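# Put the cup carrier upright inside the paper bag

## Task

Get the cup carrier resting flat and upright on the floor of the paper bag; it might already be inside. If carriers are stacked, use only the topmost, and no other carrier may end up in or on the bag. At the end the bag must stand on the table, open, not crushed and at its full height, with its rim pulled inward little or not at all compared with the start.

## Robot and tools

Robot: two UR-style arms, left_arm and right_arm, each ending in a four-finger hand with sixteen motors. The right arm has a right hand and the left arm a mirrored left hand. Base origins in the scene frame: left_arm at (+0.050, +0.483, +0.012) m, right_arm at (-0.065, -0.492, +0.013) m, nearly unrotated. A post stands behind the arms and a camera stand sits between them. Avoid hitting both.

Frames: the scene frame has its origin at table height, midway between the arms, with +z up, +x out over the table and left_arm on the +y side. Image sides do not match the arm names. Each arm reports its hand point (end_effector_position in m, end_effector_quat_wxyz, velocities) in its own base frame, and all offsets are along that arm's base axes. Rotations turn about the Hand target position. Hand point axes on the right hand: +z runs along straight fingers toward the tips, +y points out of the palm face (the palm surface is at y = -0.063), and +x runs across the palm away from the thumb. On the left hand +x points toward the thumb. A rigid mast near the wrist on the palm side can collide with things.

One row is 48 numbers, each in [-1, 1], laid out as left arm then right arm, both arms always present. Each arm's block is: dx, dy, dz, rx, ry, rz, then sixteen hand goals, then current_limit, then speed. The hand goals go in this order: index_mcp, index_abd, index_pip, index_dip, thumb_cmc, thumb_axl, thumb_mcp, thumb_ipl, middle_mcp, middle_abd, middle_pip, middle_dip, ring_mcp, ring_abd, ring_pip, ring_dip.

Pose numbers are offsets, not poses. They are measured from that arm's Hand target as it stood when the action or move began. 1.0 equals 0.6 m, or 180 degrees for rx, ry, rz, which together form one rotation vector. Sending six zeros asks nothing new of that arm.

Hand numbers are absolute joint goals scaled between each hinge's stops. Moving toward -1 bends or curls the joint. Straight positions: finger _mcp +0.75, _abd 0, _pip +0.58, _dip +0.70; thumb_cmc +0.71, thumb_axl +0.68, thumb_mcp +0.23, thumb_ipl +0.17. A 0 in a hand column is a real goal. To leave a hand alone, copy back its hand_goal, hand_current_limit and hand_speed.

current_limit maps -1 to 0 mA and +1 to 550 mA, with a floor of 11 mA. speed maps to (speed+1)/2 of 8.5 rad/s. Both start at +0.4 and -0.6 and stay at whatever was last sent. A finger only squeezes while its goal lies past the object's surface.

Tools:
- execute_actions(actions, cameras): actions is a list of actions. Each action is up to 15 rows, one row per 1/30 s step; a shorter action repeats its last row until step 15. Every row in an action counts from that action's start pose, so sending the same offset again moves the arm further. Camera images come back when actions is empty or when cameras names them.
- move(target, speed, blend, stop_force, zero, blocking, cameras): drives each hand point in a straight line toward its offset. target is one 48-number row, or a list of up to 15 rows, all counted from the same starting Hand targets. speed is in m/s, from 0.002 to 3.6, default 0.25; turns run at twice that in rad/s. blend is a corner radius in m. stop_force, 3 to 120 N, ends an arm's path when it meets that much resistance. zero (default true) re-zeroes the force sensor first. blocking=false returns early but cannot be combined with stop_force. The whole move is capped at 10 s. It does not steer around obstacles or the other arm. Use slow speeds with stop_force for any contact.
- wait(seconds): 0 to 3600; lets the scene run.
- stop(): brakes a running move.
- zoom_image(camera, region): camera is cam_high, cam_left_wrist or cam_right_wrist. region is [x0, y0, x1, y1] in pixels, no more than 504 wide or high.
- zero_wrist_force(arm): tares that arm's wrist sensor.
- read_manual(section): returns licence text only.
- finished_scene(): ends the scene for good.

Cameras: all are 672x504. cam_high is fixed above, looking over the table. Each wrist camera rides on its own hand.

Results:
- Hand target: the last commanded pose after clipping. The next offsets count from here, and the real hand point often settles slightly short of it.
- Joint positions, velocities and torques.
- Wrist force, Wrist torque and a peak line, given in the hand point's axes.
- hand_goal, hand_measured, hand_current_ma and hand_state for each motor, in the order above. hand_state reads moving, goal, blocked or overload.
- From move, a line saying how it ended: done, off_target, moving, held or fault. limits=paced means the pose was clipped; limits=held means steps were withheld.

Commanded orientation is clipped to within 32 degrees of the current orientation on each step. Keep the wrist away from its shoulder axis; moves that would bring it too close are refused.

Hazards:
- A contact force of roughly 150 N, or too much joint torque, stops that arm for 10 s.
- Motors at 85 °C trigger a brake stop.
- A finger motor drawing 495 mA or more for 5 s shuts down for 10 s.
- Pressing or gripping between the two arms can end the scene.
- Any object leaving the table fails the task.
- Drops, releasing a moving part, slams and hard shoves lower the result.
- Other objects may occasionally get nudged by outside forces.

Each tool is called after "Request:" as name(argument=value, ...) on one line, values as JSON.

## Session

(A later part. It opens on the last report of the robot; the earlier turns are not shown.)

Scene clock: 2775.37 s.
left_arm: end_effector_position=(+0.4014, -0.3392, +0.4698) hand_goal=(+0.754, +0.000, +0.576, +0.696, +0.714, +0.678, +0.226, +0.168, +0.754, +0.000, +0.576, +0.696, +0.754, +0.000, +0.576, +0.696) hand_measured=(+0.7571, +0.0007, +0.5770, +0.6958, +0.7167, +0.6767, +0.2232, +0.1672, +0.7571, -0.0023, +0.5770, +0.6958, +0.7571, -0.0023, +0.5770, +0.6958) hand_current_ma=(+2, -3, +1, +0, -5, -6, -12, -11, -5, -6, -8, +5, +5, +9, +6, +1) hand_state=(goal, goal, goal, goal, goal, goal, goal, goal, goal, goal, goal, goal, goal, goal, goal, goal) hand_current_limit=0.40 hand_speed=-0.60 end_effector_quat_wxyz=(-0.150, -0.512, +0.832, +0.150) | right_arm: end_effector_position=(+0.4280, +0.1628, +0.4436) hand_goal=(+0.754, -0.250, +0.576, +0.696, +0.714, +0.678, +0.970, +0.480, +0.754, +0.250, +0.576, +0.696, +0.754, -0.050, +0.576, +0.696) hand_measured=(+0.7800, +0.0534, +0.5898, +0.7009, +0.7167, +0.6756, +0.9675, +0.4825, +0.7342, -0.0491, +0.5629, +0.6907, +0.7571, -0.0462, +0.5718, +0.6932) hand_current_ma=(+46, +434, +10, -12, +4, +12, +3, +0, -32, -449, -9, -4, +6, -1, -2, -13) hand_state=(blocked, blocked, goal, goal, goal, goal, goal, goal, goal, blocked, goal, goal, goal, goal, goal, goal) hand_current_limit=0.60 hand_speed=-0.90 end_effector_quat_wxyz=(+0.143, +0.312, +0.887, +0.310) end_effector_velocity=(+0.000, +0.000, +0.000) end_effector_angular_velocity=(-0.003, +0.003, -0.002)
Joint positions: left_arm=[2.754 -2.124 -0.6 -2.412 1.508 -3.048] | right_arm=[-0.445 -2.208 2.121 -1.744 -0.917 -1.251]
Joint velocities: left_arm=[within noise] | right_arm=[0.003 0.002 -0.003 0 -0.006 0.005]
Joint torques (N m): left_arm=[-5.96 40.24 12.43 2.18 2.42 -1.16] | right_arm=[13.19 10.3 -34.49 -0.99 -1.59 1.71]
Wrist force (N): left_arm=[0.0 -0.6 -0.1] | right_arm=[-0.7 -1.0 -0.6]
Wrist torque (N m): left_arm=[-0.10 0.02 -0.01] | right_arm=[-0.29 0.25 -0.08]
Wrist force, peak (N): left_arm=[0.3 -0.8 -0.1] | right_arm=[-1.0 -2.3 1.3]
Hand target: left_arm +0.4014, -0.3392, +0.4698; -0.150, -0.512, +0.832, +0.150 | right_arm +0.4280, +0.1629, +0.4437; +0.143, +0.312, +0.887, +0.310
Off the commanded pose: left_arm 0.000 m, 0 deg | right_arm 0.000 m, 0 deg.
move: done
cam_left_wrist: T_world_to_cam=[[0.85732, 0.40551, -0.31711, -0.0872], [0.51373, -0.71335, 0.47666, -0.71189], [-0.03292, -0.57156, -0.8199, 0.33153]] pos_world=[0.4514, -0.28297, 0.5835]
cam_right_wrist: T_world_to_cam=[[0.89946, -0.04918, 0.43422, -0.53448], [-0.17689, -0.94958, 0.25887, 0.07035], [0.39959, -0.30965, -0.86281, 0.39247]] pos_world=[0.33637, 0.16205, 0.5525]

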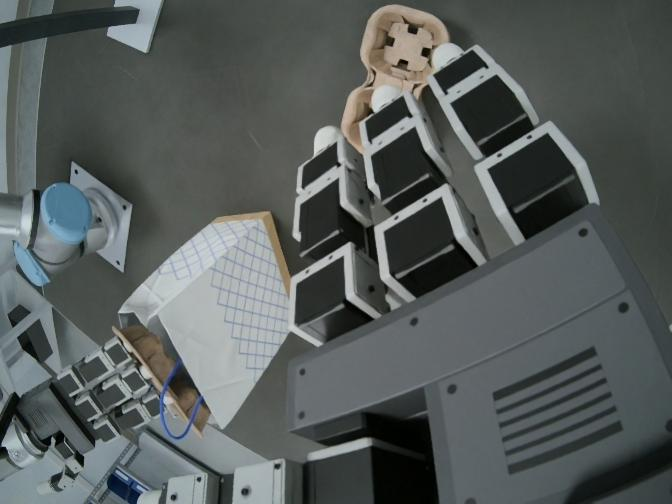

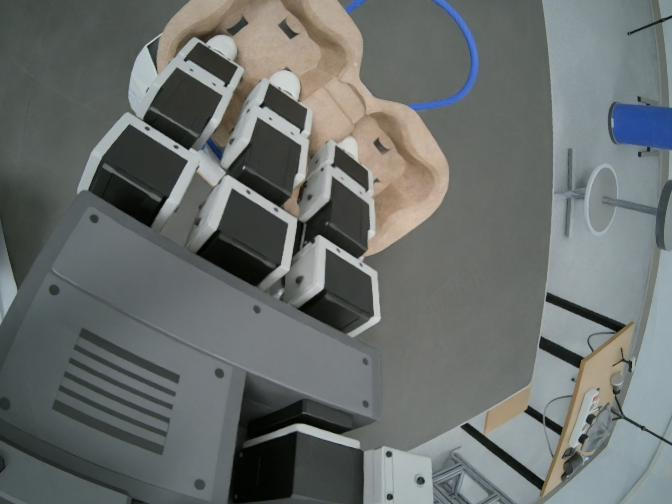

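Request:
move(target=[0,0,0,0,0,0, 0.754,0,0.576,0.696,0.714,0.678,0.226,0.168,0.754,0,0.576,0.696,0.754,0,0.576,0.696,0.4,-0.6, 0,0,-0.025,0,0,0, 0.754,-0.25,0.576,0.696,0.714,0.678,0.97,0.48,0.754,0.25,0.576,0.696,0.754,-0.05,0.576,0.696,0.6,-0.9], speed=0.02, stop_force=6, cameras=["cam_left_wrist", "cam_right_wrist"])

Request:
zoom_image(camera="cam_left_wrist", region=[80, 280, 240, 450])

Request:
zoom_image(camera="cam_right_wrist", region=[120, 0, 480, 270])

Scene clock: 2785.73 s.
left_arm: end_effector_position=(+0.4014, -0.3392, +0.4698) hand_goal=(+0.754, +0.000, +0.576, +0.696, +0.714, +0.678, +0.226, +0.168, +0.754, +0.000, +0.576, +0.696, +0.754, +0.000, +0.576, +0.696) hand_measured=(+0.7571, -0.0008, +0.5770, +0.6971, +0.7180, +0.6777, +0.2232, +0.1681, +0.7559, -0.0023, +0.5770, +0.6958, +0.7571, -0.0023, +0.5770, +0.6958) hand_current_ma=(+2, -10, -4, +7, -4, -9, -13, -3, +0, -7, -12, +5, +3, +2, +2, +11) hand_state=(goal, goal, goal, goal, goal, goal, goal, goal, goal, goal, goal, goal, goal, goal, goal, goal) hand_current_limit=0.40 hand_speed=-0.60 end_effector_quat_wxyz=(-0.150, -0.512, +0.832, +0.150) | right_arm: end_effector_position=(+0.4280, +0.1629, +0.4300) hand_goal=(+0.754, -0.250, +0.576, +0.696, +0.714, +0.678, +0.970, +0.480, +0.754, +0.250, +0.576, +0.696, +0.754, -0.050, +0.576, +0.696) hand_measured=(+0.7619, +0.0549, +0.5731, +0.6945, +0.7180, +0.6756, +0.9675, +0.4825, +0.7197, -0.0506, +0.5564, +0.6907, +0.7486, -0.0447, +0.5782, +0.6983) hand_current_ma=(+14, +430, -8, -14, +2, +14, -3, +4, -70, -448, -15, -5, -2, +5, -6, -4) hand_state=(goal, blocked, goal, goal, goal, goal, goal, goal, blocked, blocked, goal, goal, goal, goal, goal, goal) hand_current_limit=0.60 hand_speed=-0.90 end_effector_quat_wxyz=(+0.143, +0.312, +0.887, +0.310)
Joint positions: left_arm=[2.754 -2.124 -0.6 -2.412 1.508 -3.048] | right_arm=[-0.445 -2.211 2.157 -1.778 -0.917 -1.251]
Joint torques (N m): left_arm=[-5.02 40.92 12.56 2.4 2.29 -1.12] | right_arm=[10.3 12.81 -20.61 -3.82 2.02 -0.79]
Wrist force (N): left_arm=[0.1 -0.4 -0.3] | right_arm=[-1.9 2.0 -4.8]
Wrist torque (N m): left_arm=[-0.07 0.01 -0.01] | right_arm=[-0.03 0.32 -0.14]
Wrist force, peak (N): left_arm=[0.4 -0.7 -0.2] | right_arm=[-2.1 3.6 -5.7]
Hand target: left_arm +0.4014, -0.3392, +0.4698; -0.150, -0.512, +0.832, +0.150 | right_arm +0.4280, +0.1629, +0.4299; +0.143, +0.312, +0.887, +0.310 (not the last commanded pose)
Off the commanded pose: left_arm 0.000 m, 0 deg | right_arm 0.001 m, 0 deg.
move: contact (right_arm)
cam_left_wrist: T_world_to_cam=[[0.85732, 0.40551, -0.31711, -0.0872], [0.51373, -0.71335, 0.47666, -0.71189], [-0.03292, -0.57156, -0.8199, 0.33153]] pos_world=[0.4514, -0.28297, 0.5835]
cam_right_wrist: T_world_to_cam=[[0.89941, -0.0489, 0.43435, -0.52859], [-0.17669, -0.94959, 0.25896, 0.07374], [0.3998, -0.30965, -0.86272, 0.38066]] pos_world=[0.33627, 0.16205, 0.5389]

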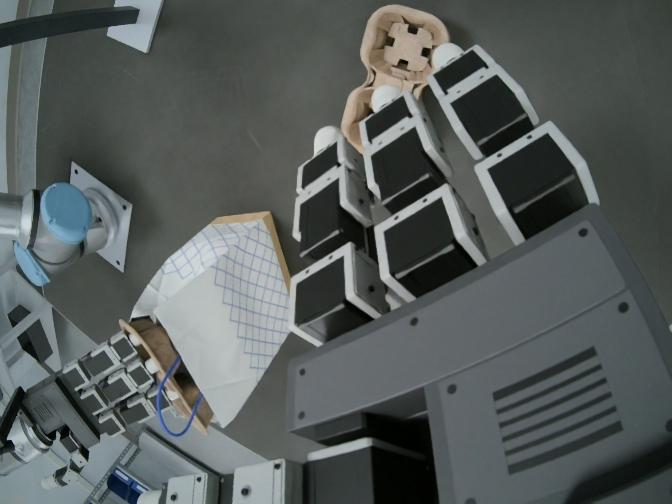

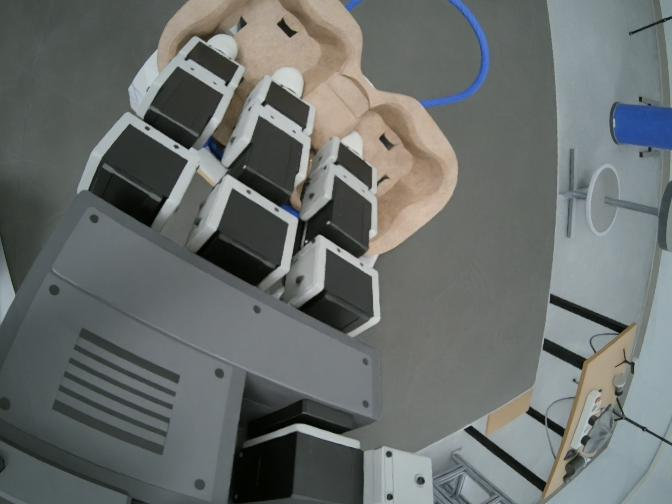

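Scaled by 2.965 from the camera's image (finer frame: 960x720).

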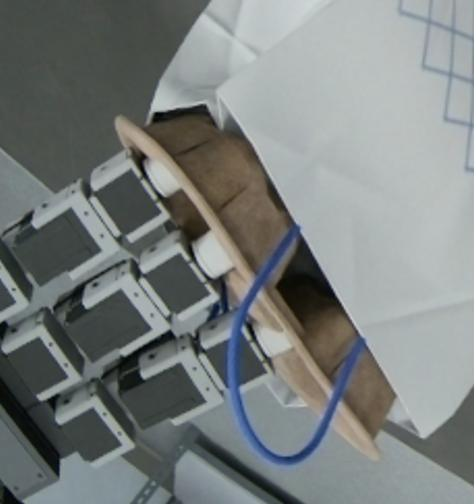

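Scaled by 1.400 from the camera's image (finer frame: 960x720).

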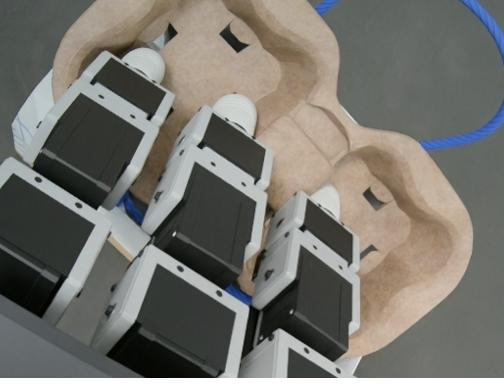

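Request:
zoom_image(camera="cam_left_wrist", region=[330, 0, 460, 160])

Request:
zoom_image(camera="cam_right_wrist", region=[140, 0, 300, 160])

Request:
zoom_image(camera="cam_right_wrist", region=[300, 60, 480, 260])

Scaled by 3.150 from the camera's image (finer frame: 960x720).

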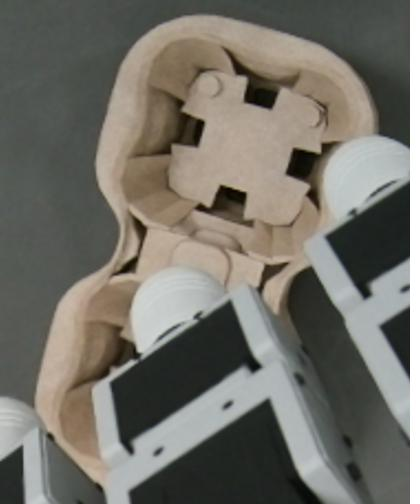

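Scaled by 3.150 from the camera's image (finer frame: 960x720).

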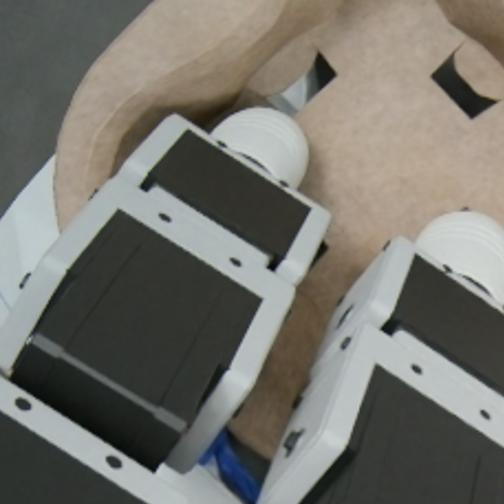

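Scaled by 2.520 from the camera's image (finer frame: 960x720).

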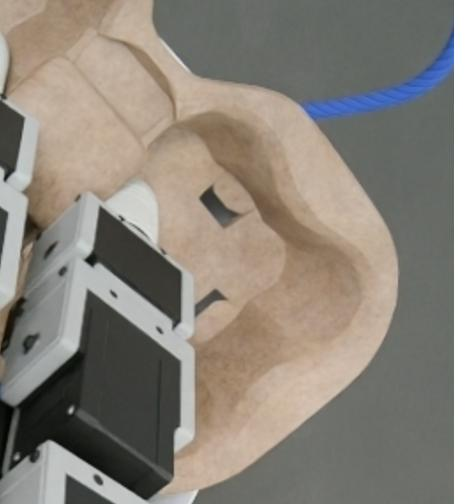

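Request:
zoom_image(camera="cam_right_wrist", region=[180, 120, 250, 190])

Request:
zoom_image(camera="cam_right_wrist", region=[255, 170, 335, 240])

Request:
zoom_image(camera="cam_left_wrist", region=[105, 300, 165, 360])

Request:
zoom_image(camera="cam_left_wrist", region=[150, 370, 240, 450])

Scaled by 7.200 from the camera's image (finer frame: 960x720).

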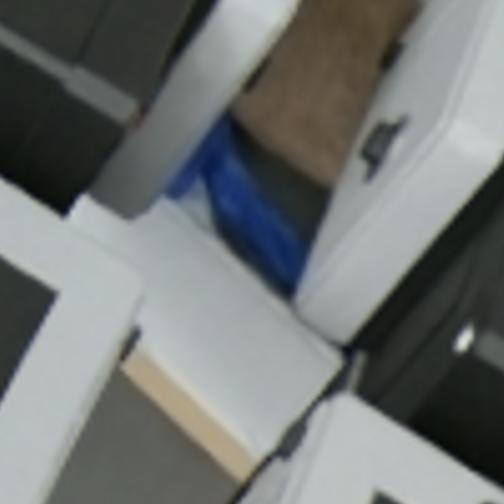

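Scaled by 6.300 from the camera's image (finer frame: 960x720).

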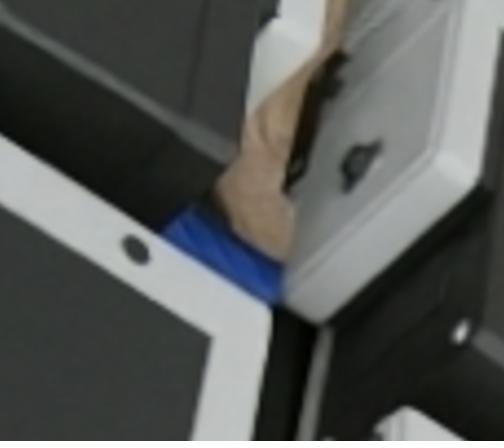

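Scaled by 8.400 from the camera's image (finer frame: 960x720).

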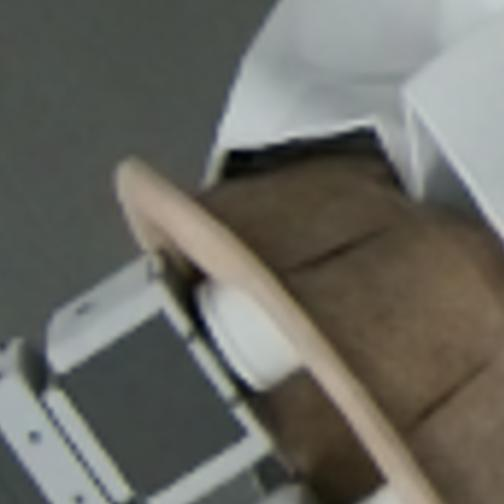

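Scaled by 5.600 from the camera's image (finer frame: 960x720).

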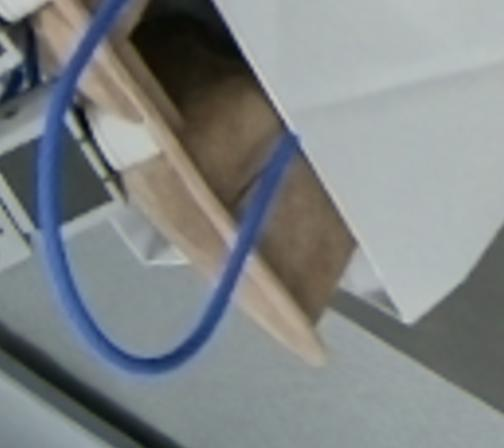

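Request:
move(target=[[0,0,0,0,0,0, 0.754,0,0.576,0.696,0.714,0.678,0.226,0.168,0.754,0,0.576,0.696,0.754,0,0.576,0.696,0.4,-0.6, 0,0,0.1,0,0,0, 0.754,-0.25,0.576,0.696,0.714,0.678,0.97,0.48,0.754,0.25,0.576,0.696,0.754,-0.05,0.576,0.696,0.6,-0.9],[0,0,0,0,0,0, 0.754,0,0.576,0.696,0.714,0.678,0.226,0.168,0.754,0,0.576,0.696,0.754,0,0.576,0.696,0.4,-0.6, 0.07,0.0603,0.1022,-0.0726,0.0841,0, 0.754,-0.25,0.576,0.696,0.714,0.678,0.97,0.48,0.754,0.25,0.576,0.696,0.754,-0.05,0.576,0.696,0.6,-0.9],[0,0,0,0,0,0, 0.754,0,0.576,0.696,0.714,0.678,0.226,0.168,0.754,0,0.576,0.696,0.754,0,0.576,0.696,0.4,-0.6, 0.1255,0.128,0.0723,-0.1584,0.1546,-0.0033, 0.754,-0.25,0.576,0.696,0.714,0.678,0.97,0.48,0.754,0.25,0.576,0.696,0.754,-0.05,0.576,0.696,0.6,-0.9],[0,0,0,0,0,0, 0.754,0,0.576,0.696,0.714,0.678,0.226,0.168,0.754,0,0.576,0.696,0.754,0,0.576,0.696,0.4,-0.6, 0.1255,0.128,0.2673,-0.1584,0.1546,-0.0033, 0.754,-0.25,0.576,0.696,0.714,0.678,0.97,0.48,0.754,0.25,0.576,0.696,0.754,-0.05,0.576,0.696,0.6,-0.9]], blend=0.015, speed=0.08, cameras=["all"])

Request:
zoom_image(camera="cam_left_wrist", region=[40, 200, 310, 450])

Scene clock: 3287.37 s.
left_arm: end_effector_position=(+0.4014, -0.3392, +0.4698) hand_goal=(+0.754, +0.000, +0.576, +0.696, +0.714, +0.678, +0.226, +0.168, +0.754, +0.000, +0.576, +0.696, +0.754, +0.000, +0.576, +0.696) hand_measured=(+0.7571, -0.0008, +0.5770, +0.6958, +0.7180, +0.6767, +0.2232, +0.1672, +0.7571, -0.0023, +0.5770, +0.6958, +0.7571, -0.0023, +0.5770, +0.6958) hand_current_ma=(-1, +0, -3, +13, -4, +0, -16, -4, +2, -11, -8, +10, -5, +7, +6, +2) hand_state=(goal, goal, goal, goal, goal, goal, goal, goal, goal, goal, goal, goal, goal, goal, goal, goal) hand_current_limit=0.40 hand_speed=-0.60 end_effector_quat_wxyz=(-0.150, -0.512, +0.832, +0.150) | right_arm: end_effector_position=(+0.5034, +0.2397, +0.5902) hand_goal=(+0.754, -0.250, +0.576, +0.696, +0.714, +0.678, +0.970, +0.480, +0.754, +0.250, +0.576, +0.696, +0.754, -0.050, +0.576, +0.696) hand_measured=(+0.7740, +0.0534, +0.5834, +0.6996, +0.7167, +0.6756, +0.9675, +0.4825, +0.7306, -0.0491, +0.5564, +0.6907, +0.7571, -0.0521, +0.5795, +0.6983) hand_current_ma=(+24, +427, +0, -6, +5, +11, +3, +5, -42, -448, -27, -8, +0, -5, -7, -1) hand_state=(goal, blocked, goal, goal, goal, goal, goal, goal, blocked, blocked, goal, goal, goal, goal, goal, goal) hand_current_limit=0.60 hand_speed=-0.90 end_effector_quat_wxyz=(+0.001, +0.337, +0.942, +0.000)
Joint positions: left_arm=[2.754 -2.124 -0.6 -2.412 1.508 -3.048] | right_arm=[0.124 -1.484 0.846 -0.935 -1.571 -0.76]
Joint torques (N m): left_arm=[-5.67 41.62 12 2.79 2.29 -1.27] | right_arm=[3.94 -26.05 -31.09 -1.56 -1.79 1.1]
Wrist force (N): left_arm=[0.1 -0.4 -0.1] | right_arm=[-1.0 -0.8 0.5]
Wrist torque (N m): left_arm=[-0.07 0.01 -0.01] | right_arm=[-0.29 0.24 -0.18]
Wrist force, peak (N): left_arm=[0.4 -0.9 0.0] | right_arm=[-1.6 2.2 -4.9]
Hand target: left_arm +0.4014, -0.3392, +0.4698; -0.150, -0.512, +0.832, +0.150 | right_arm +0.5033, +0.2397, +0.5903; +0.001, +0.337, +0.942, +0.000
Off the commanded pose: left_arm 0.000 m, 0 deg | right_arm 0.000 m, 0 deg.
move: done
cam_left_wrist: T_world_to_cam=[[0.85732, 0.40551, -0.31711, -0.0872], [0.51373, -0.71335, 0.47666, -0.71189], [-0.03292, -0.57156, -0.8199, 0.33153]] pos_world=[0.4514, -0.28297, 0.5835]
cam_right_wrist: T_world_to_cam=[[0.99814, 0.04186, -0.04436, -0.45122], [0.06098, -0.69641, 0.71505, -0.33096], [-0.00096, -0.71642, -0.69767, 0.71434]] pos_world=[0.47125, 0.30018, 0.71501]

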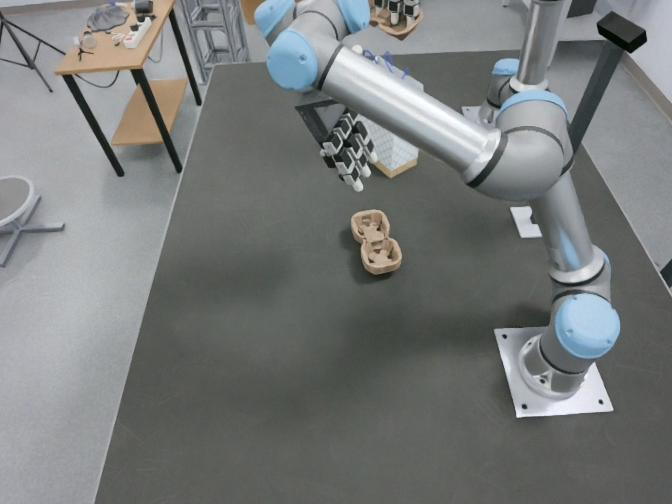

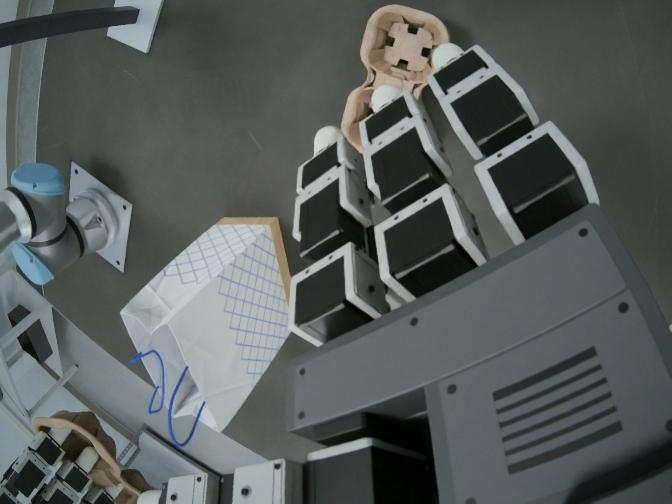

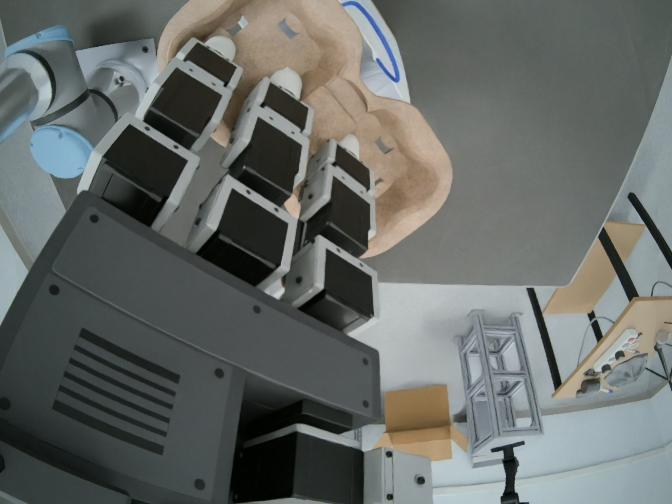

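Scaled by 1.867 from the camera's image (finer frame: 960x720).

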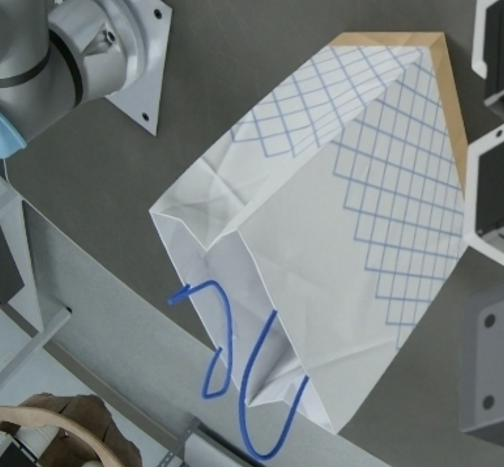

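Request:
move(target=[[0,0,0,0,0,0, 0.754,0,0.576,0.696,0.714,0.678,0.226,0.168,0.754,0,0.576,0.696,0.754,0,0.576,0.696,0.4,-0.6, -0.2425,0.427,0,0,0,0, 0.754,-0.25,0.576,0.696,0.714,0.678,0.97,0.48,0.754,0.25,0.576,0.696,0.754,-0.05,0.576,0.696,0.6,-0.9],[0,0,0,0,0,0, 0.754,0,0.576,0.696,0.714,0.678,0.226,0.168,0.754,0,0.576,0.696,0.754,0,0.576,0.696,0.4,-0.6, -0.2425,0.427,-0.6,0,0,0, 0.754,-0.25,0.576,0.696,0.714,0.678,0.97,0.48,0.754,0.25,0.576,0.696,0.754,-0.05,0.576,0.696,0.6,-0.9]], blend=0.05, speed=0.18, cameras=["all"])

Scene clock: 3325.03 s.
left_arm: end_effector_position=(+0.4014, -0.3392, +0.4698) hand_goal=(+0.754, +0.000, +0.576, +0.696, +0.714, +0.678, +0.226, +0.168, +0.754, +0.000, +0.576, +0.696, +0.754, +0.000, +0.576, +0.696) hand_measured=(+0.7571, -0.0008, +0.5770, +0.6958, +0.7180, +0.6777, +0.2242, +0.1672, +0.7559, -0.0037, +0.5770, +0.6958, +0.7559, -0.0023, +0.5770, +0.6958) hand_current_ma=(+1, -5, +3, +3, -8, -8, -13, -4, +5, -1, -7, +12, +0, +8, +4, +8) hand_state=(goal, goal, goal, goal, goal, goal, goal, goal, goal, goal, goal, goal, goal, goal, goal, goal) hand_current_limit=0.40 hand_speed=-0.60 end_effector_quat_wxyz=(-0.150, -0.512, +0.832, +0.150) | right_arm: end_effector_position=(+0.3579, +0.4959, +0.2304) hand_goal=(+0.754, -0.250, +0.576, +0.696, +0.714, +0.678, +0.970, +0.480, +0.754, +0.250, +0.576, +0.696, +0.754, -0.050, +0.576, +0.696) hand_measured=(+0.7740, +0.0534, +0.5847, +0.7009, +0.7142, +0.6756, +0.9675, +0.4825, +0.7306, -0.0506, +0.5564, +0.6907, +0.7559, -0.0521, +0.5782, +0.6983) hand_current_ma=(+34, +426, +6, -4, -2, +6, -11, -3, -40, -451, -19, -4, +4, -4, -2, -12) hand_state=(goal, blocked, goal, goal, goal, goal, goal, goal, blocked, blocked, goal, goal, goal, goal, goal, goal) hand_current_limit=0.60 hand_speed=-0.90 end_effector_quat_wxyz=(+0.001, +0.337, +0.942, +0.000) end_effector_velocity=(+0.000, +0.001, +0.000) end_effector_angular_velocity=(+0.002, -0.002, +0.000)
Joint positions: left_arm=[2.754 -2.124 -0.6 -2.412 1.508 -3.048] | right_arm=[0.744 -1.476 1.802 -1.899 -1.572 -0.14]
Joint velocities: left_arm=[within noise] | right_arm=[0 0.001 0.001 -0.005 0 0]
Joint torques (N m): left_arm=[-5.35 41.85 12.92 2.94 2.55 -1.08] | right_arm=[-9.32 -25.18 -13.41 -4.51 1.76 -1.53]
Wrist force (N): left_arm=[0.1 -0.5 0.0] | right_arm=[-0.3 -0.7 0.7]
Wrist torque (N m): left_arm=[-0.10 0.02 -0.01] | right_arm=[-0.25 0.10 -0.03]
Wrist force, peak (N): left_arm=[0.3 -0.8 0.0] | right_arm=[-2.6 -1.7 0.7]
Hand target: left_arm +0.4014, -0.3392, +0.4698; -0.150, -0.512, +0.832, +0.150 | right_arm +0.3578, +0.4959, +0.2303; +0.001, +0.337, +0.942, +0.000
Off the commanded pose: left_arm 0.000 m, 0 deg | right_arm 0.000 m, 0 deg.
move: done
cam_left_wrist: T_world_to_cam=[[0.85732, 0.40551, -0.31711, -0.0872], [0.51373, -0.71335, 0.47666, -0.71189], [-0.03292, -0.57156, -0.8199, 0.33153]] pos_world=[0.4514, -0.28297, 0.5835]
cam_right_wrist: T_world_to_cam=[[0.99814, 0.04193, -0.04415, -0.33269], [0.06088, -0.69641, 0.71506, 0.11357], [-0.00076, -0.71642, -0.69767, 0.64673]] pos_world=[0.32565, 0.55637, 0.3553]

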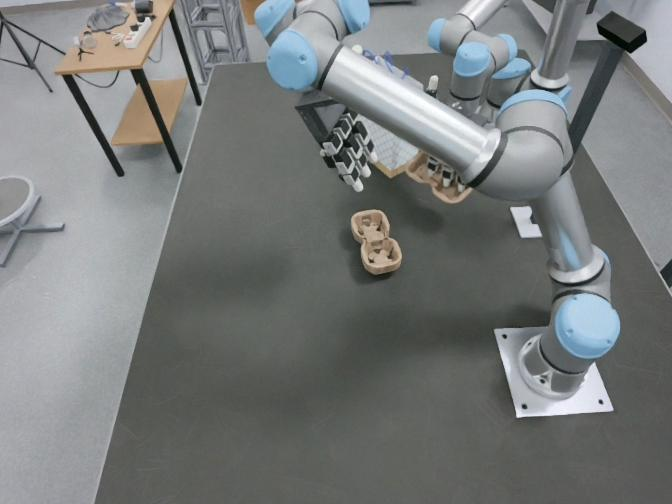

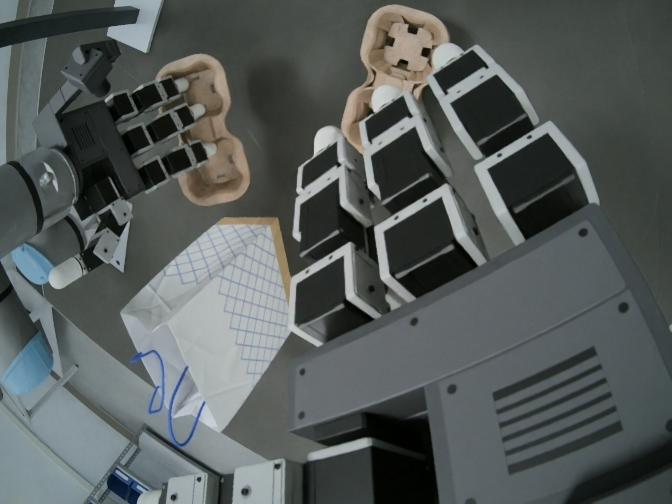

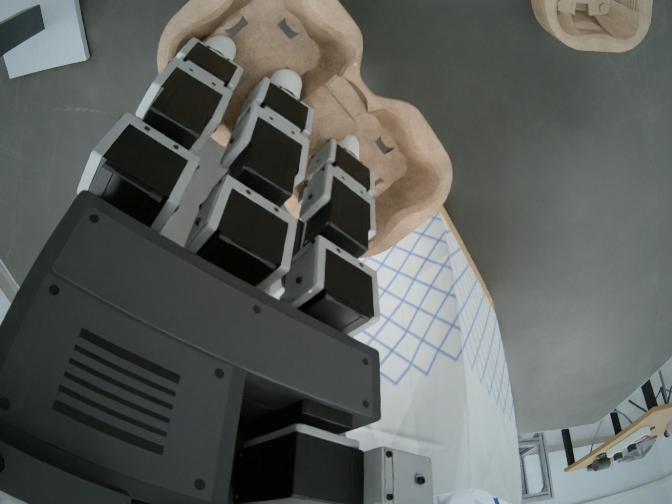

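Request:
zoom_image(camera="cam_left_wrist", region=[90, 40, 260, 220])

Request:
zoom_image(camera="cam_right_wrist", region=[120, 0, 480, 270])

Scaled by 2.800 from the camera's image (finer frame: 960x720).

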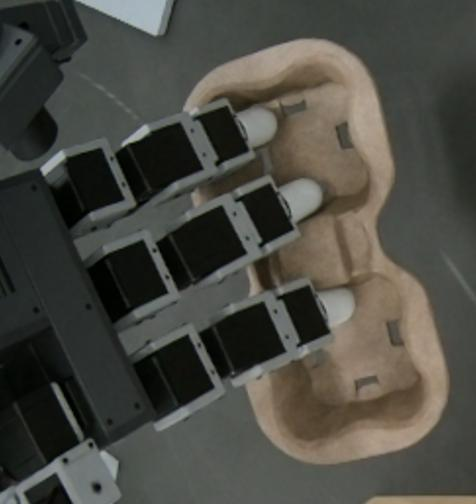

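Scaled by 1.400 from the camera's image (finer frame: 960x720).

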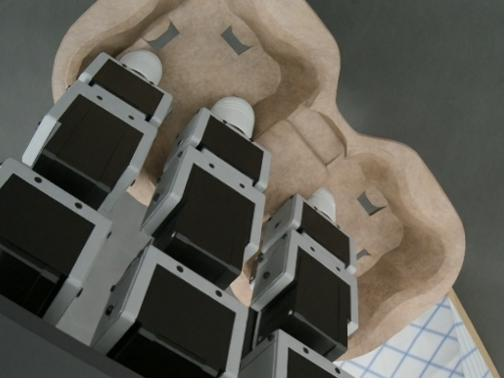

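Request:
move(target=[0,0,0,0,0,0, 0.754,0,0.576,0.696,0.714,0.678,0.226,0.168,0.754,0,0.576,0.696,0.754,0,0.576,0.696,0.4,-0.6, 0,0,-0.125,0,0,0, 0.754,-0.25,0.576,0.696,0.714,0.678,0.97,0.48,0.754,0.25,0.576,0.696,0.754,-0.05,0.576,0.696,0.6,-0.9], speed=0.1)

Request:
move(target=[0,0,0,0,0,0, 0.754,0,0.576,0.696,0.714,0.678,0.226,0.168,0.754,0,0.576,0.696,0.754,0,0.576,0.696,0.4,-0.6, 0,0,-0.06,0,0,0, 0.754,-0.25,0.576,0.696,0.714,0.678,0.97,0.48,0.754,0.25,0.576,0.696,0.754,-0.05,0.576,0.696,0.6,-0.9], speed=0.01, stop_force=3, cameras=["cam_left_wrist"])

Request:
zoom_image(camera="cam_left_wrist", region=[90, 40, 260, 220])

Scene clock: 3342.83 s.
left_arm: end_effector_position=(+0.4014, -0.3392, +0.4698) hand_goal=(+0.754, +0.000, +0.576, +0.696, +0.714, +0.678, +0.226, +0.168, +0.754, +0.000, +0.576, +0.696, +0.754, +0.000, +0.576, +0.696) hand_measured=(+0.7571, -0.0008, +0.5770, +0.6971, +0.7180, +0.6777, +0.2242, +0.1681, +0.7571, -0.0023, +0.5757, +0.6971, +0.7559, -0.0023, +0.5770, +0.6958) hand_current_ma=(-1, -2, +8, +5, -5, -10, -9, -12, -12, -6, -4, -7, +0, +0, +4, -1) hand_state=(goal, goal, goal, goal, goal, goal, goal, goal, goal, goal, goal, goal, goal, goal, goal, goal) hand_current_limit=0.40 hand_speed=-0.60 end_effector_quat_wxyz=(-0.150, -0.512, +0.832, +0.150) | right_arm: end_effector_position=(+0.3578, +0.4959, +0.1553) hand_goal=(+0.754, -0.250, +0.576, +0.696, +0.714, +0.678, +0.970, +0.480, +0.754, +0.250, +0.576, +0.696, +0.754, -0.050, +0.576, +0.696) hand_measured=(+0.7740, +0.0534, +0.5834, +0.6996, +0.7142, +0.6756, +0.9675, +0.4825, +0.7293, -0.0491, +0.5577, +0.6894, +0.7559, -0.0506, +0.5795, +0.6983) hand_current_ma=(+32, +435, -7, -1, +2, +13, -7, -2, -41, -452, -27, -1, +1, +0, +0, -14) hand_state=(goal, blocked, goal, goal, goal, goal, goal, goal, blocked, blocked, goal, goal, goal, goal, goal, goal) hand_current_limit=0.60 hand_speed=-0.90 end_effector_quat_wxyz=(+0.001, +0.337, +0.942, +0.000)
Joint positions: left_arm=[2.754 -2.124 -0.6 -2.412 1.508 -3.048] | right_arm=[0.744 -1.4 1.925 -2.097 -1.572 -0.14]
Joint torques (N m): left_arm=[-4.76 42.4 12.06 3.11 2.34 -1.07] | right_arm=[7.79 -28.03 -25.62 -4.49 1.34 0.09]
Wrist force (N): left_arm=[0.2 -0.5 0.0] | right_arm=[-0.5 -0.7 0.8]
Wrist torque (N m): left_arm=[-0.10 0.01 0.00] | right_arm=[-0.22 0.10 -0.04]
Wrist force, peak (N): left_arm=[0.3 -0.8 -0.1] | right_arm=[-0.6 -0.6 2.0]
Hand target: left_arm +0.4014, -0.3392, +0.4698; -0.150, -0.512, +0.832, +0.150 | right_arm +0.3578, +0.4959, +0.1553; +0.001, +0.337, +0.942, +0.000
Off the commanded pose: left_arm 0.000 m, 0 deg | right_arm 0.000 m, 0 deg.
move: done

Scene clock: 3346.23 s.
left_arm: end_effector_position=(+0.4014, -0.3392, +0.4698) hand_goal=(+0.754, +0.000, +0.576, +0.696, +0.714, +0.678, +0.226, +0.168, +0.754, +0.000, +0.576, +0.696, +0.754, +0.000, +0.576, +0.696) hand_measured=(+0.7559, +0.0007, +0.5770, +0.6958, +0.7180, +0.6767, +0.2232, +0.1681, +0.7571, -0.0037, +0.5770, +0.6971, +0.7559, -0.0023, +0.5770, +0.6958) hand_current_ma=(+6, +1, +0, +8, -4, -2, -2, -7, +1, -2, -9, -4, +5, +2, +8, +8) hand_state=(goal, goal, goal, goal, goal, goal, goal, goal, goal, goal, goal, goal, goal, goal, goal, goal) hand_current_limit=0.40 hand_speed=-0.60 end_effector_quat_wxyz=(-0.150, -0.512, +0.832, +0.150) | right_arm: end_effector_position=(+0.3578, +0.4959, +0.1320) hand_goal=(+0.754, -0.250, +0.576, +0.696, +0.714, +0.678, +0.970, +0.480, +0.754, +0.250, +0.576, +0.696, +0.754, -0.050, +0.576, +0.696) hand_measured=(+0.7740, +0.0534, +0.5847, +0.7009, +0.7129, +0.6756, +0.9675, +0.4816, +0.7306, -0.0491, +0.5564, +0.6907, +0.7474, -0.0491, +0.5731, +0.6920) hand_current_ma=(+33, +430, +2, -9, -3, +4, +3, +0, -44, -450, -23, -2, -2, -1, -5, -7) hand_state=(goal, blocked, goal, goal, goal, goal, goal, goal, blocked, blocked, goal, goal, goal, goal, goal, goal) hand_current_limit=0.60 hand_speed=-0.90 end_effector_quat_wxyz=(+0.001, +0.337, +0.942, +0.000)
Joint positions: left_arm=[2.754 -2.124 -0.6 -2.412 1.508 -3.048] | right_arm=[0.744 -1.368 1.956 -2.16 -1.572 -0.14]
Joint torques (N m): left_arm=[-5.75 42.9 11.93 3.24 2.41 -0.94] | right_arm=[7.85 -38.21 -31.07 -2.71 1.36 0.97]
Wrist force (N): left_arm=[0.2 -0.7 0.1] | right_arm=[-0.2 -0.3 0.6]
Wrist torque (N m): left_arm=[-0.12 0.01 0.00] | right_arm=[-0.21 0.12 0.01]
Wrist force, peak (N): left_arm=[0.3 -0.7 0.1] | right_arm=[0.0 -1.9 -2.3]
Hand target: left_arm +0.4014, -0.3392, +0.4698; -0.150, -0.512, +0.832, +0.150 | right_arm +0.3578, +0.4959, +0.1320; +0.001, +0.337, +0.942, +0.000 (not the last commanded pose)
Off the commanded pose: left_arm 0.000 m, 0 deg | right_arm 0.013 m, 0 deg.
move: contact (right_arm)
cam_left_wrist: T_world_to_cam=[[0.85732, 0.40556, -0.31705, -0.08723], [0.51373, -0.71332, 0.4767, -0.71191], [-0.03282, -0.57157, -0.8199, 0.33149]] pos_world=[0.4514, -0.28297, 0.5835]

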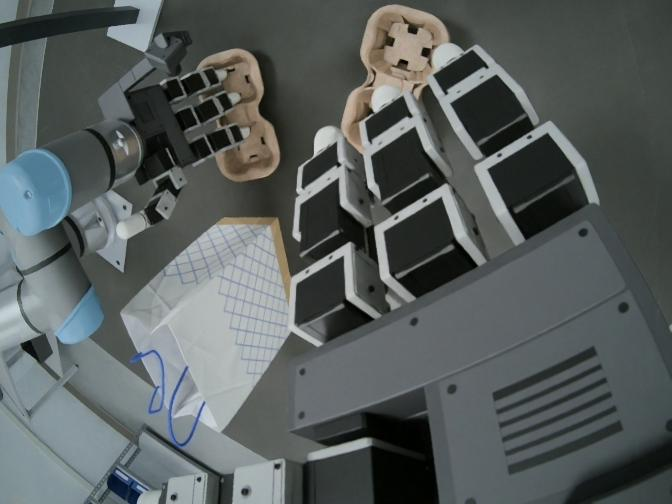

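Scaled by 2.800 from the camera's image (finer frame: 960x720).

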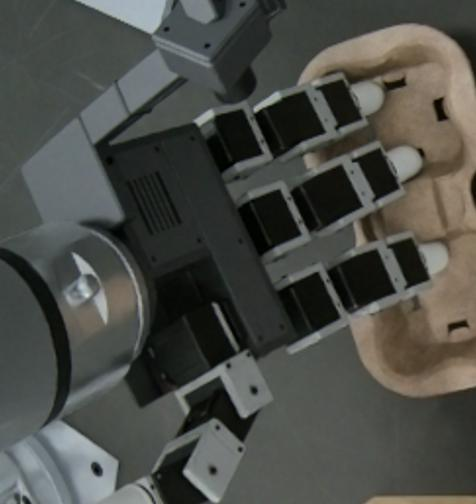

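Request:
move(target=[0,0,0,0,0,0, 0.754,0,0.576,0.696,0.714,0.678,0.226,0.168,0.754,0,0.576,0.696,0.754,0,0.576,0.696,0.4,-0.6, 0,0,-0.012,0,0,0, 0.754,-0.25,0.576,0.696,0.714,0.678,0.97,0.48,0.754,0.25,0.576,0.696,0.754,-0.05,0.576,0.696,0.6,-0.9], speed=0.006, stop_force=6, zero=false, cameras=["cam_left_wrist"])

Request:
zoom_image(camera="cam_left_wrist", region=[140, 30, 300, 200])

Scene clock: 3356.80 s.
left_arm: end_effector_position=(+0.4014, -0.3392, +0.4698) hand_goal=(+0.754, +0.000, +0.576, +0.696, +0.714, +0.678, +0.226, +0.168, +0.754, +0.000, +0.576, +0.696, +0.754, +0.000, +0.576, +0.696) hand_measured=(+0.7571, -0.0008, +0.5770, +0.6958, +0.7167, +0.6777, +0.2242, +0.1681, +0.7571, -0.0023, +0.5757, +0.6958, +0.7571, -0.0037, +0.5770, +0.6958) hand_current_ma=(+2, -11, -2, +9, -10, -8, -14, -13, -7, -1, -12, -4, +5, +1, +6, +8) hand_state=(goal, goal, goal, goal, goal, goal, goal, goal, goal, goal, goal, goal, goal, goal, goal, goal) hand_current_limit=0.40 hand_speed=-0.60 end_effector_quat_wxyz=(-0.150, -0.512, +0.832, +0.150) | right_arm: end_effector_position=(+0.3578, +0.4959, +0.1247) hand_goal=(+0.754, -0.250, +0.576, +0.696, +0.714, +0.678, +0.970, +0.480, +0.754, +0.250, +0.576, +0.696, +0.754, -0.050, +0.576, +0.696) hand_measured=(+0.7764, +0.0534, +0.5885, +0.7009, +0.7142, +0.6756, +0.9675, +0.4825, +0.7293, -0.0506, +0.5577, +0.6907, +0.7486, -0.0491, +0.5744, +0.6920) hand_current_ma=(+37, +437, +9, -6, +2, +8, +3, +5, -42, -443, -17, -10, -2, +0, -4, -14) hand_state=(blocked, blocked, goal, goal, goal, goal, goal, goal, blocked, blocked, goal, goal, goal, goal, goal, goal) hand_current_limit=0.60 hand_speed=-0.90 end_effector_quat_wxyz=(+0.001, +0.337, +0.942, +0.000)
Joint positions: left_arm=[2.754 -2.124 -0.6 -2.412 1.508 -3.048] | right_arm=[0.744 -1.358 1.965 -2.18 -1.572 -0.14]
Joint torques (N m): left_arm=[-5.45 42.85 11.54 3.07 2.5 -0.92] | right_arm=[7.88 -32.56 -20.03 -0.58 1.15 0.99]
Wrist force (N): left_arm=[0.0 -0.5 -0.2] | right_arm=[-0.5 -0.9 -4.3]
Wrist torque (N m): left_arm=[-0.09 0.02 -0.01] | right_arm=[0.22 0.19 -0.01]
Wrist force, peak (N): left_arm=[0.2 -0.8 0.0] | right_arm=[-0.6 -1.4 -4.5]
Hand target: left_arm +0.4014, -0.3392, +0.4698; -0.150, -0.512, +0.832, +0.150 | right_arm +0.3578, +0.4959, +0.1248; +0.001, +0.337, +0.942, +0.000
Off the commanded pose: left_arm 0.000 m, 0 deg | right_arm 0.000 m, 0 deg.
move: done
cam_left_wrist: T_world_to_cam=[[0.85732, 0.40556, -0.31705, -0.08723], [0.51373, -0.71332, 0.4767, -0.71191], [-0.03282, -0.57157, -0.8199, 0.33149]] pos_world=[0.4514, -0.28297, 0.5835]

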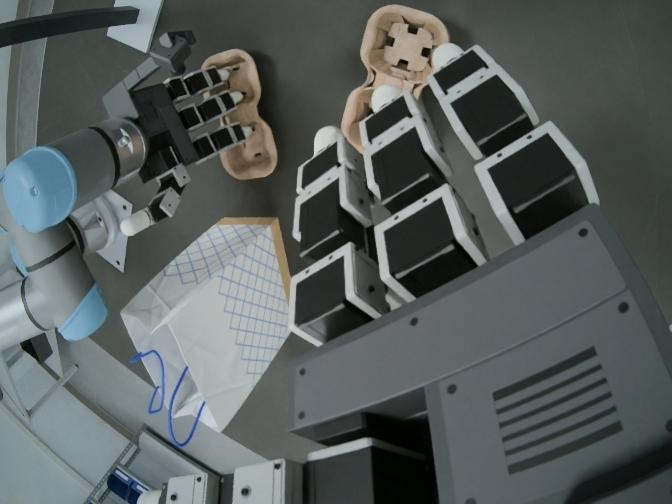

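Scaled by 2.965 from the camera's image (finer frame: 960x720).

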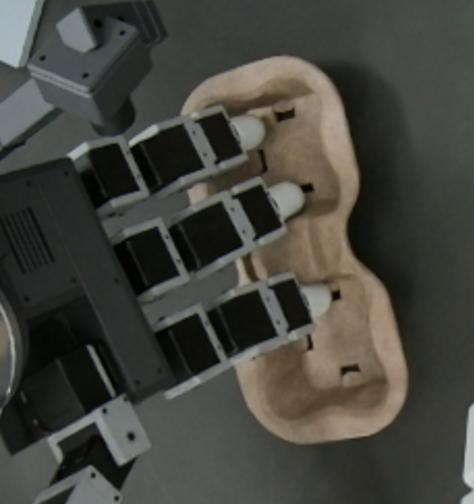

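Request:
move(target=[0,0,0,0,0,0, 0.754,0,0.576,0.696,0.714,0.678,0.226,0.168,0.754,0,0.576,0.696,0.754,0,0.576,0.696,0.4,-0.6, 0,0,0.004,0,0,0, 0.754,0.15,0.576,0.696,0.714,0.678,0.97,0.48,0.754,-0.14,0.576,0.696,0.754,-0.15,0.576,0.696,0.6,-0.9], speed=0.02, cameras=["cam_left_wrist","cam_right_wrist"])

Request:
zoom_image(camera="cam_left_wrist", region=[140, 30, 300, 200])

Request:
zoom_image(camera="cam_right_wrist", region=[120, 0, 480, 270])

Scene clock: 3370.40 s.
left_arm: end_effector_position=(+0.4014, -0.3392, +0.4698) hand_goal=(+0.754, +0.000, +0.576, +0.696, +0.714, +0.678, +0.226, +0.168, +0.754, +0.000, +0.576, +0.696, +0.754, +0.000, +0.576, +0.696) hand_measured=(+0.7559, -0.0008, +0.5770, +0.6958, +0.7180, +0.6767, +0.2232, +0.1681, +0.7571, -0.0023, +0.5770, +0.6958, +0.7571, -0.0023, +0.5770, +0.6958) hand_current_ma=(-3, -10, +2, +6, -8, -3, -11, -10, -6, -5, -11, +7, +5, +11, +5, +4) hand_state=(goal, goal, goal, goal, goal, goal, goal, goal, goal, goal, goal, goal, goal, goal, goal, goal) hand_current_limit=0.40 hand_speed=-0.60 end_effector_quat_wxyz=(-0.150, -0.512, +0.832, +0.150) | right_arm: end_effector_position=(+0.3578, +0.4959, +0.1272) hand_goal=(+0.754, +0.150, +0.576, +0.696, +0.714, +0.678, +0.970, +0.480, +0.754, -0.140, +0.576, +0.696, +0.754, -0.150, +0.576, +0.696) hand_measured=(+0.7547, +0.1443, +0.5718, +0.6958, +0.7142, +0.6756, +0.9675, +0.4825, +0.7474, -0.1341, +0.5705, +0.6932, +0.7474, -0.1370, +0.5770, +0.6983) hand_current_ma=(+10, -4, -8, -12, +6, +8, +1, -4, -17, -5, -2, -5, -11, +3, -6, -7) hand_state=(goal, goal, goal, goal, goal, goal, goal, goal, goal, goal, goal, goal, goal, goal, goal, goal) hand_current_limit=0.60 hand_speed=-0.90 end_effector_quat_wxyz=(+0.001, +0.337, +0.942, +0.000)
Joint positions: left_arm=[2.754 -2.124 -0.6 -2.412 1.508 -3.048] | right_arm=[0.744 -1.362 1.962 -2.173 -1.572 -0.14]
Joint torques (N m): left_arm=[-5.9 43.16 12.3 3.02 2.47 -1] | right_arm=[8.11 -22.42 -10.37 -4.4 1.11 0.93]
Wrist force (N): left_arm=[0.2 -0.5 -0.2] | right_arm=[-0.5 -0.8 0.4]
Wrist torque (N m): left_arm=[-0.08 0.00 0.00] | right_arm=[-0.24 0.13 -0.02]
Wrist force, peak (N): left_arm=[0.3 -0.9 0.0] | right_arm=[-0.7 -0.9 -4.9]
Hand target: left_arm +0.4014, -0.3392, +0.4698; -0.150, -0.512, +0.832, +0.150 | right_arm +0.3578, +0.4959, +0.1272; +0.001, +0.337, +0.942, +0.000
Off the commanded pose: left_arm 0.000 m, 0 deg | right_arm 0.000 m, 0 deg.
move: done
cam_left_wrist: T_world_to_cam=[[0.85732, 0.40556, -0.31705, -0.08723], [0.51373, -0.71332, 0.4767, -0.71191], [-0.03282, -0.57157, -0.8199, 0.33149]] pos_world=[0.4514, -0.28297, 0.5835]
cam_right_wrist: T_world_to_cam=[[0.99814, 0.04192, -0.04429, -0.3372], [0.06098, -0.6963, 0.71515, 0.18733], [-0.00086, -0.71652, -0.69756, 0.57473]] pos_world=[0.32565, 0.55638, 0.252]

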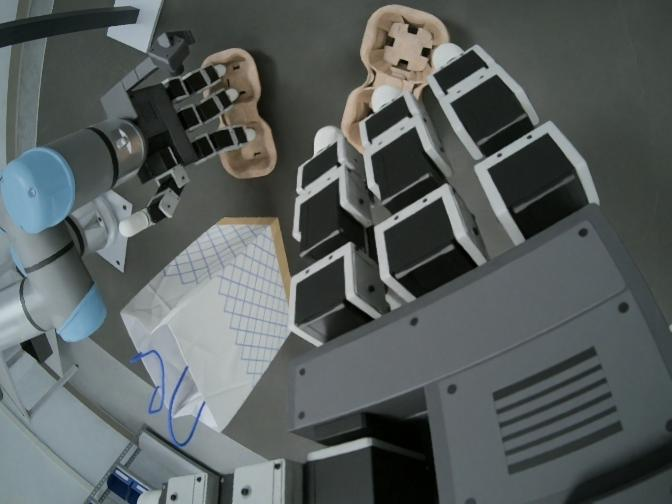

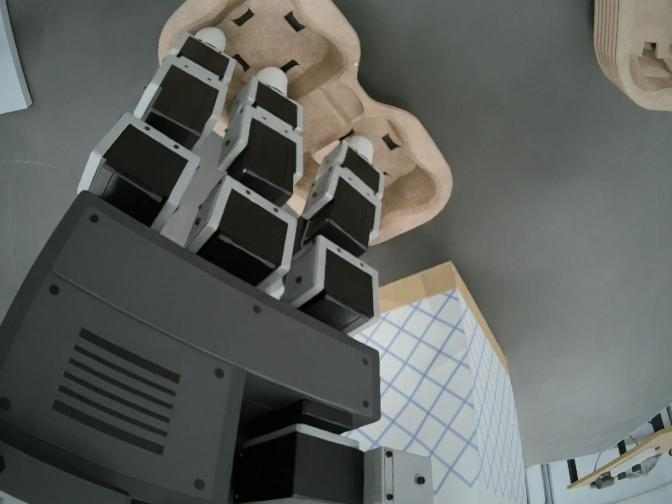

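Scaled by 2.965 from the camera's image (finer frame: 960x720).

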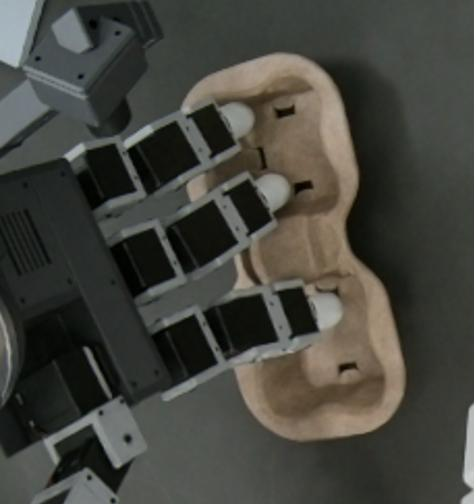

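Scaled by 1.400 from the camera's image (finer frame: 960x720).

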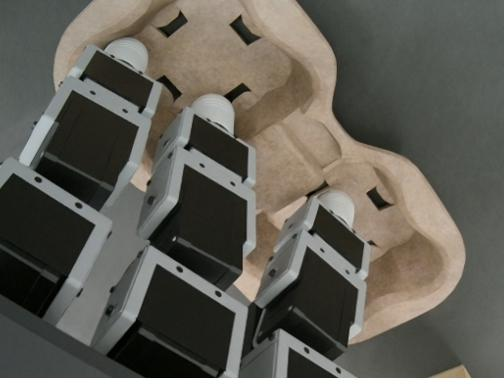

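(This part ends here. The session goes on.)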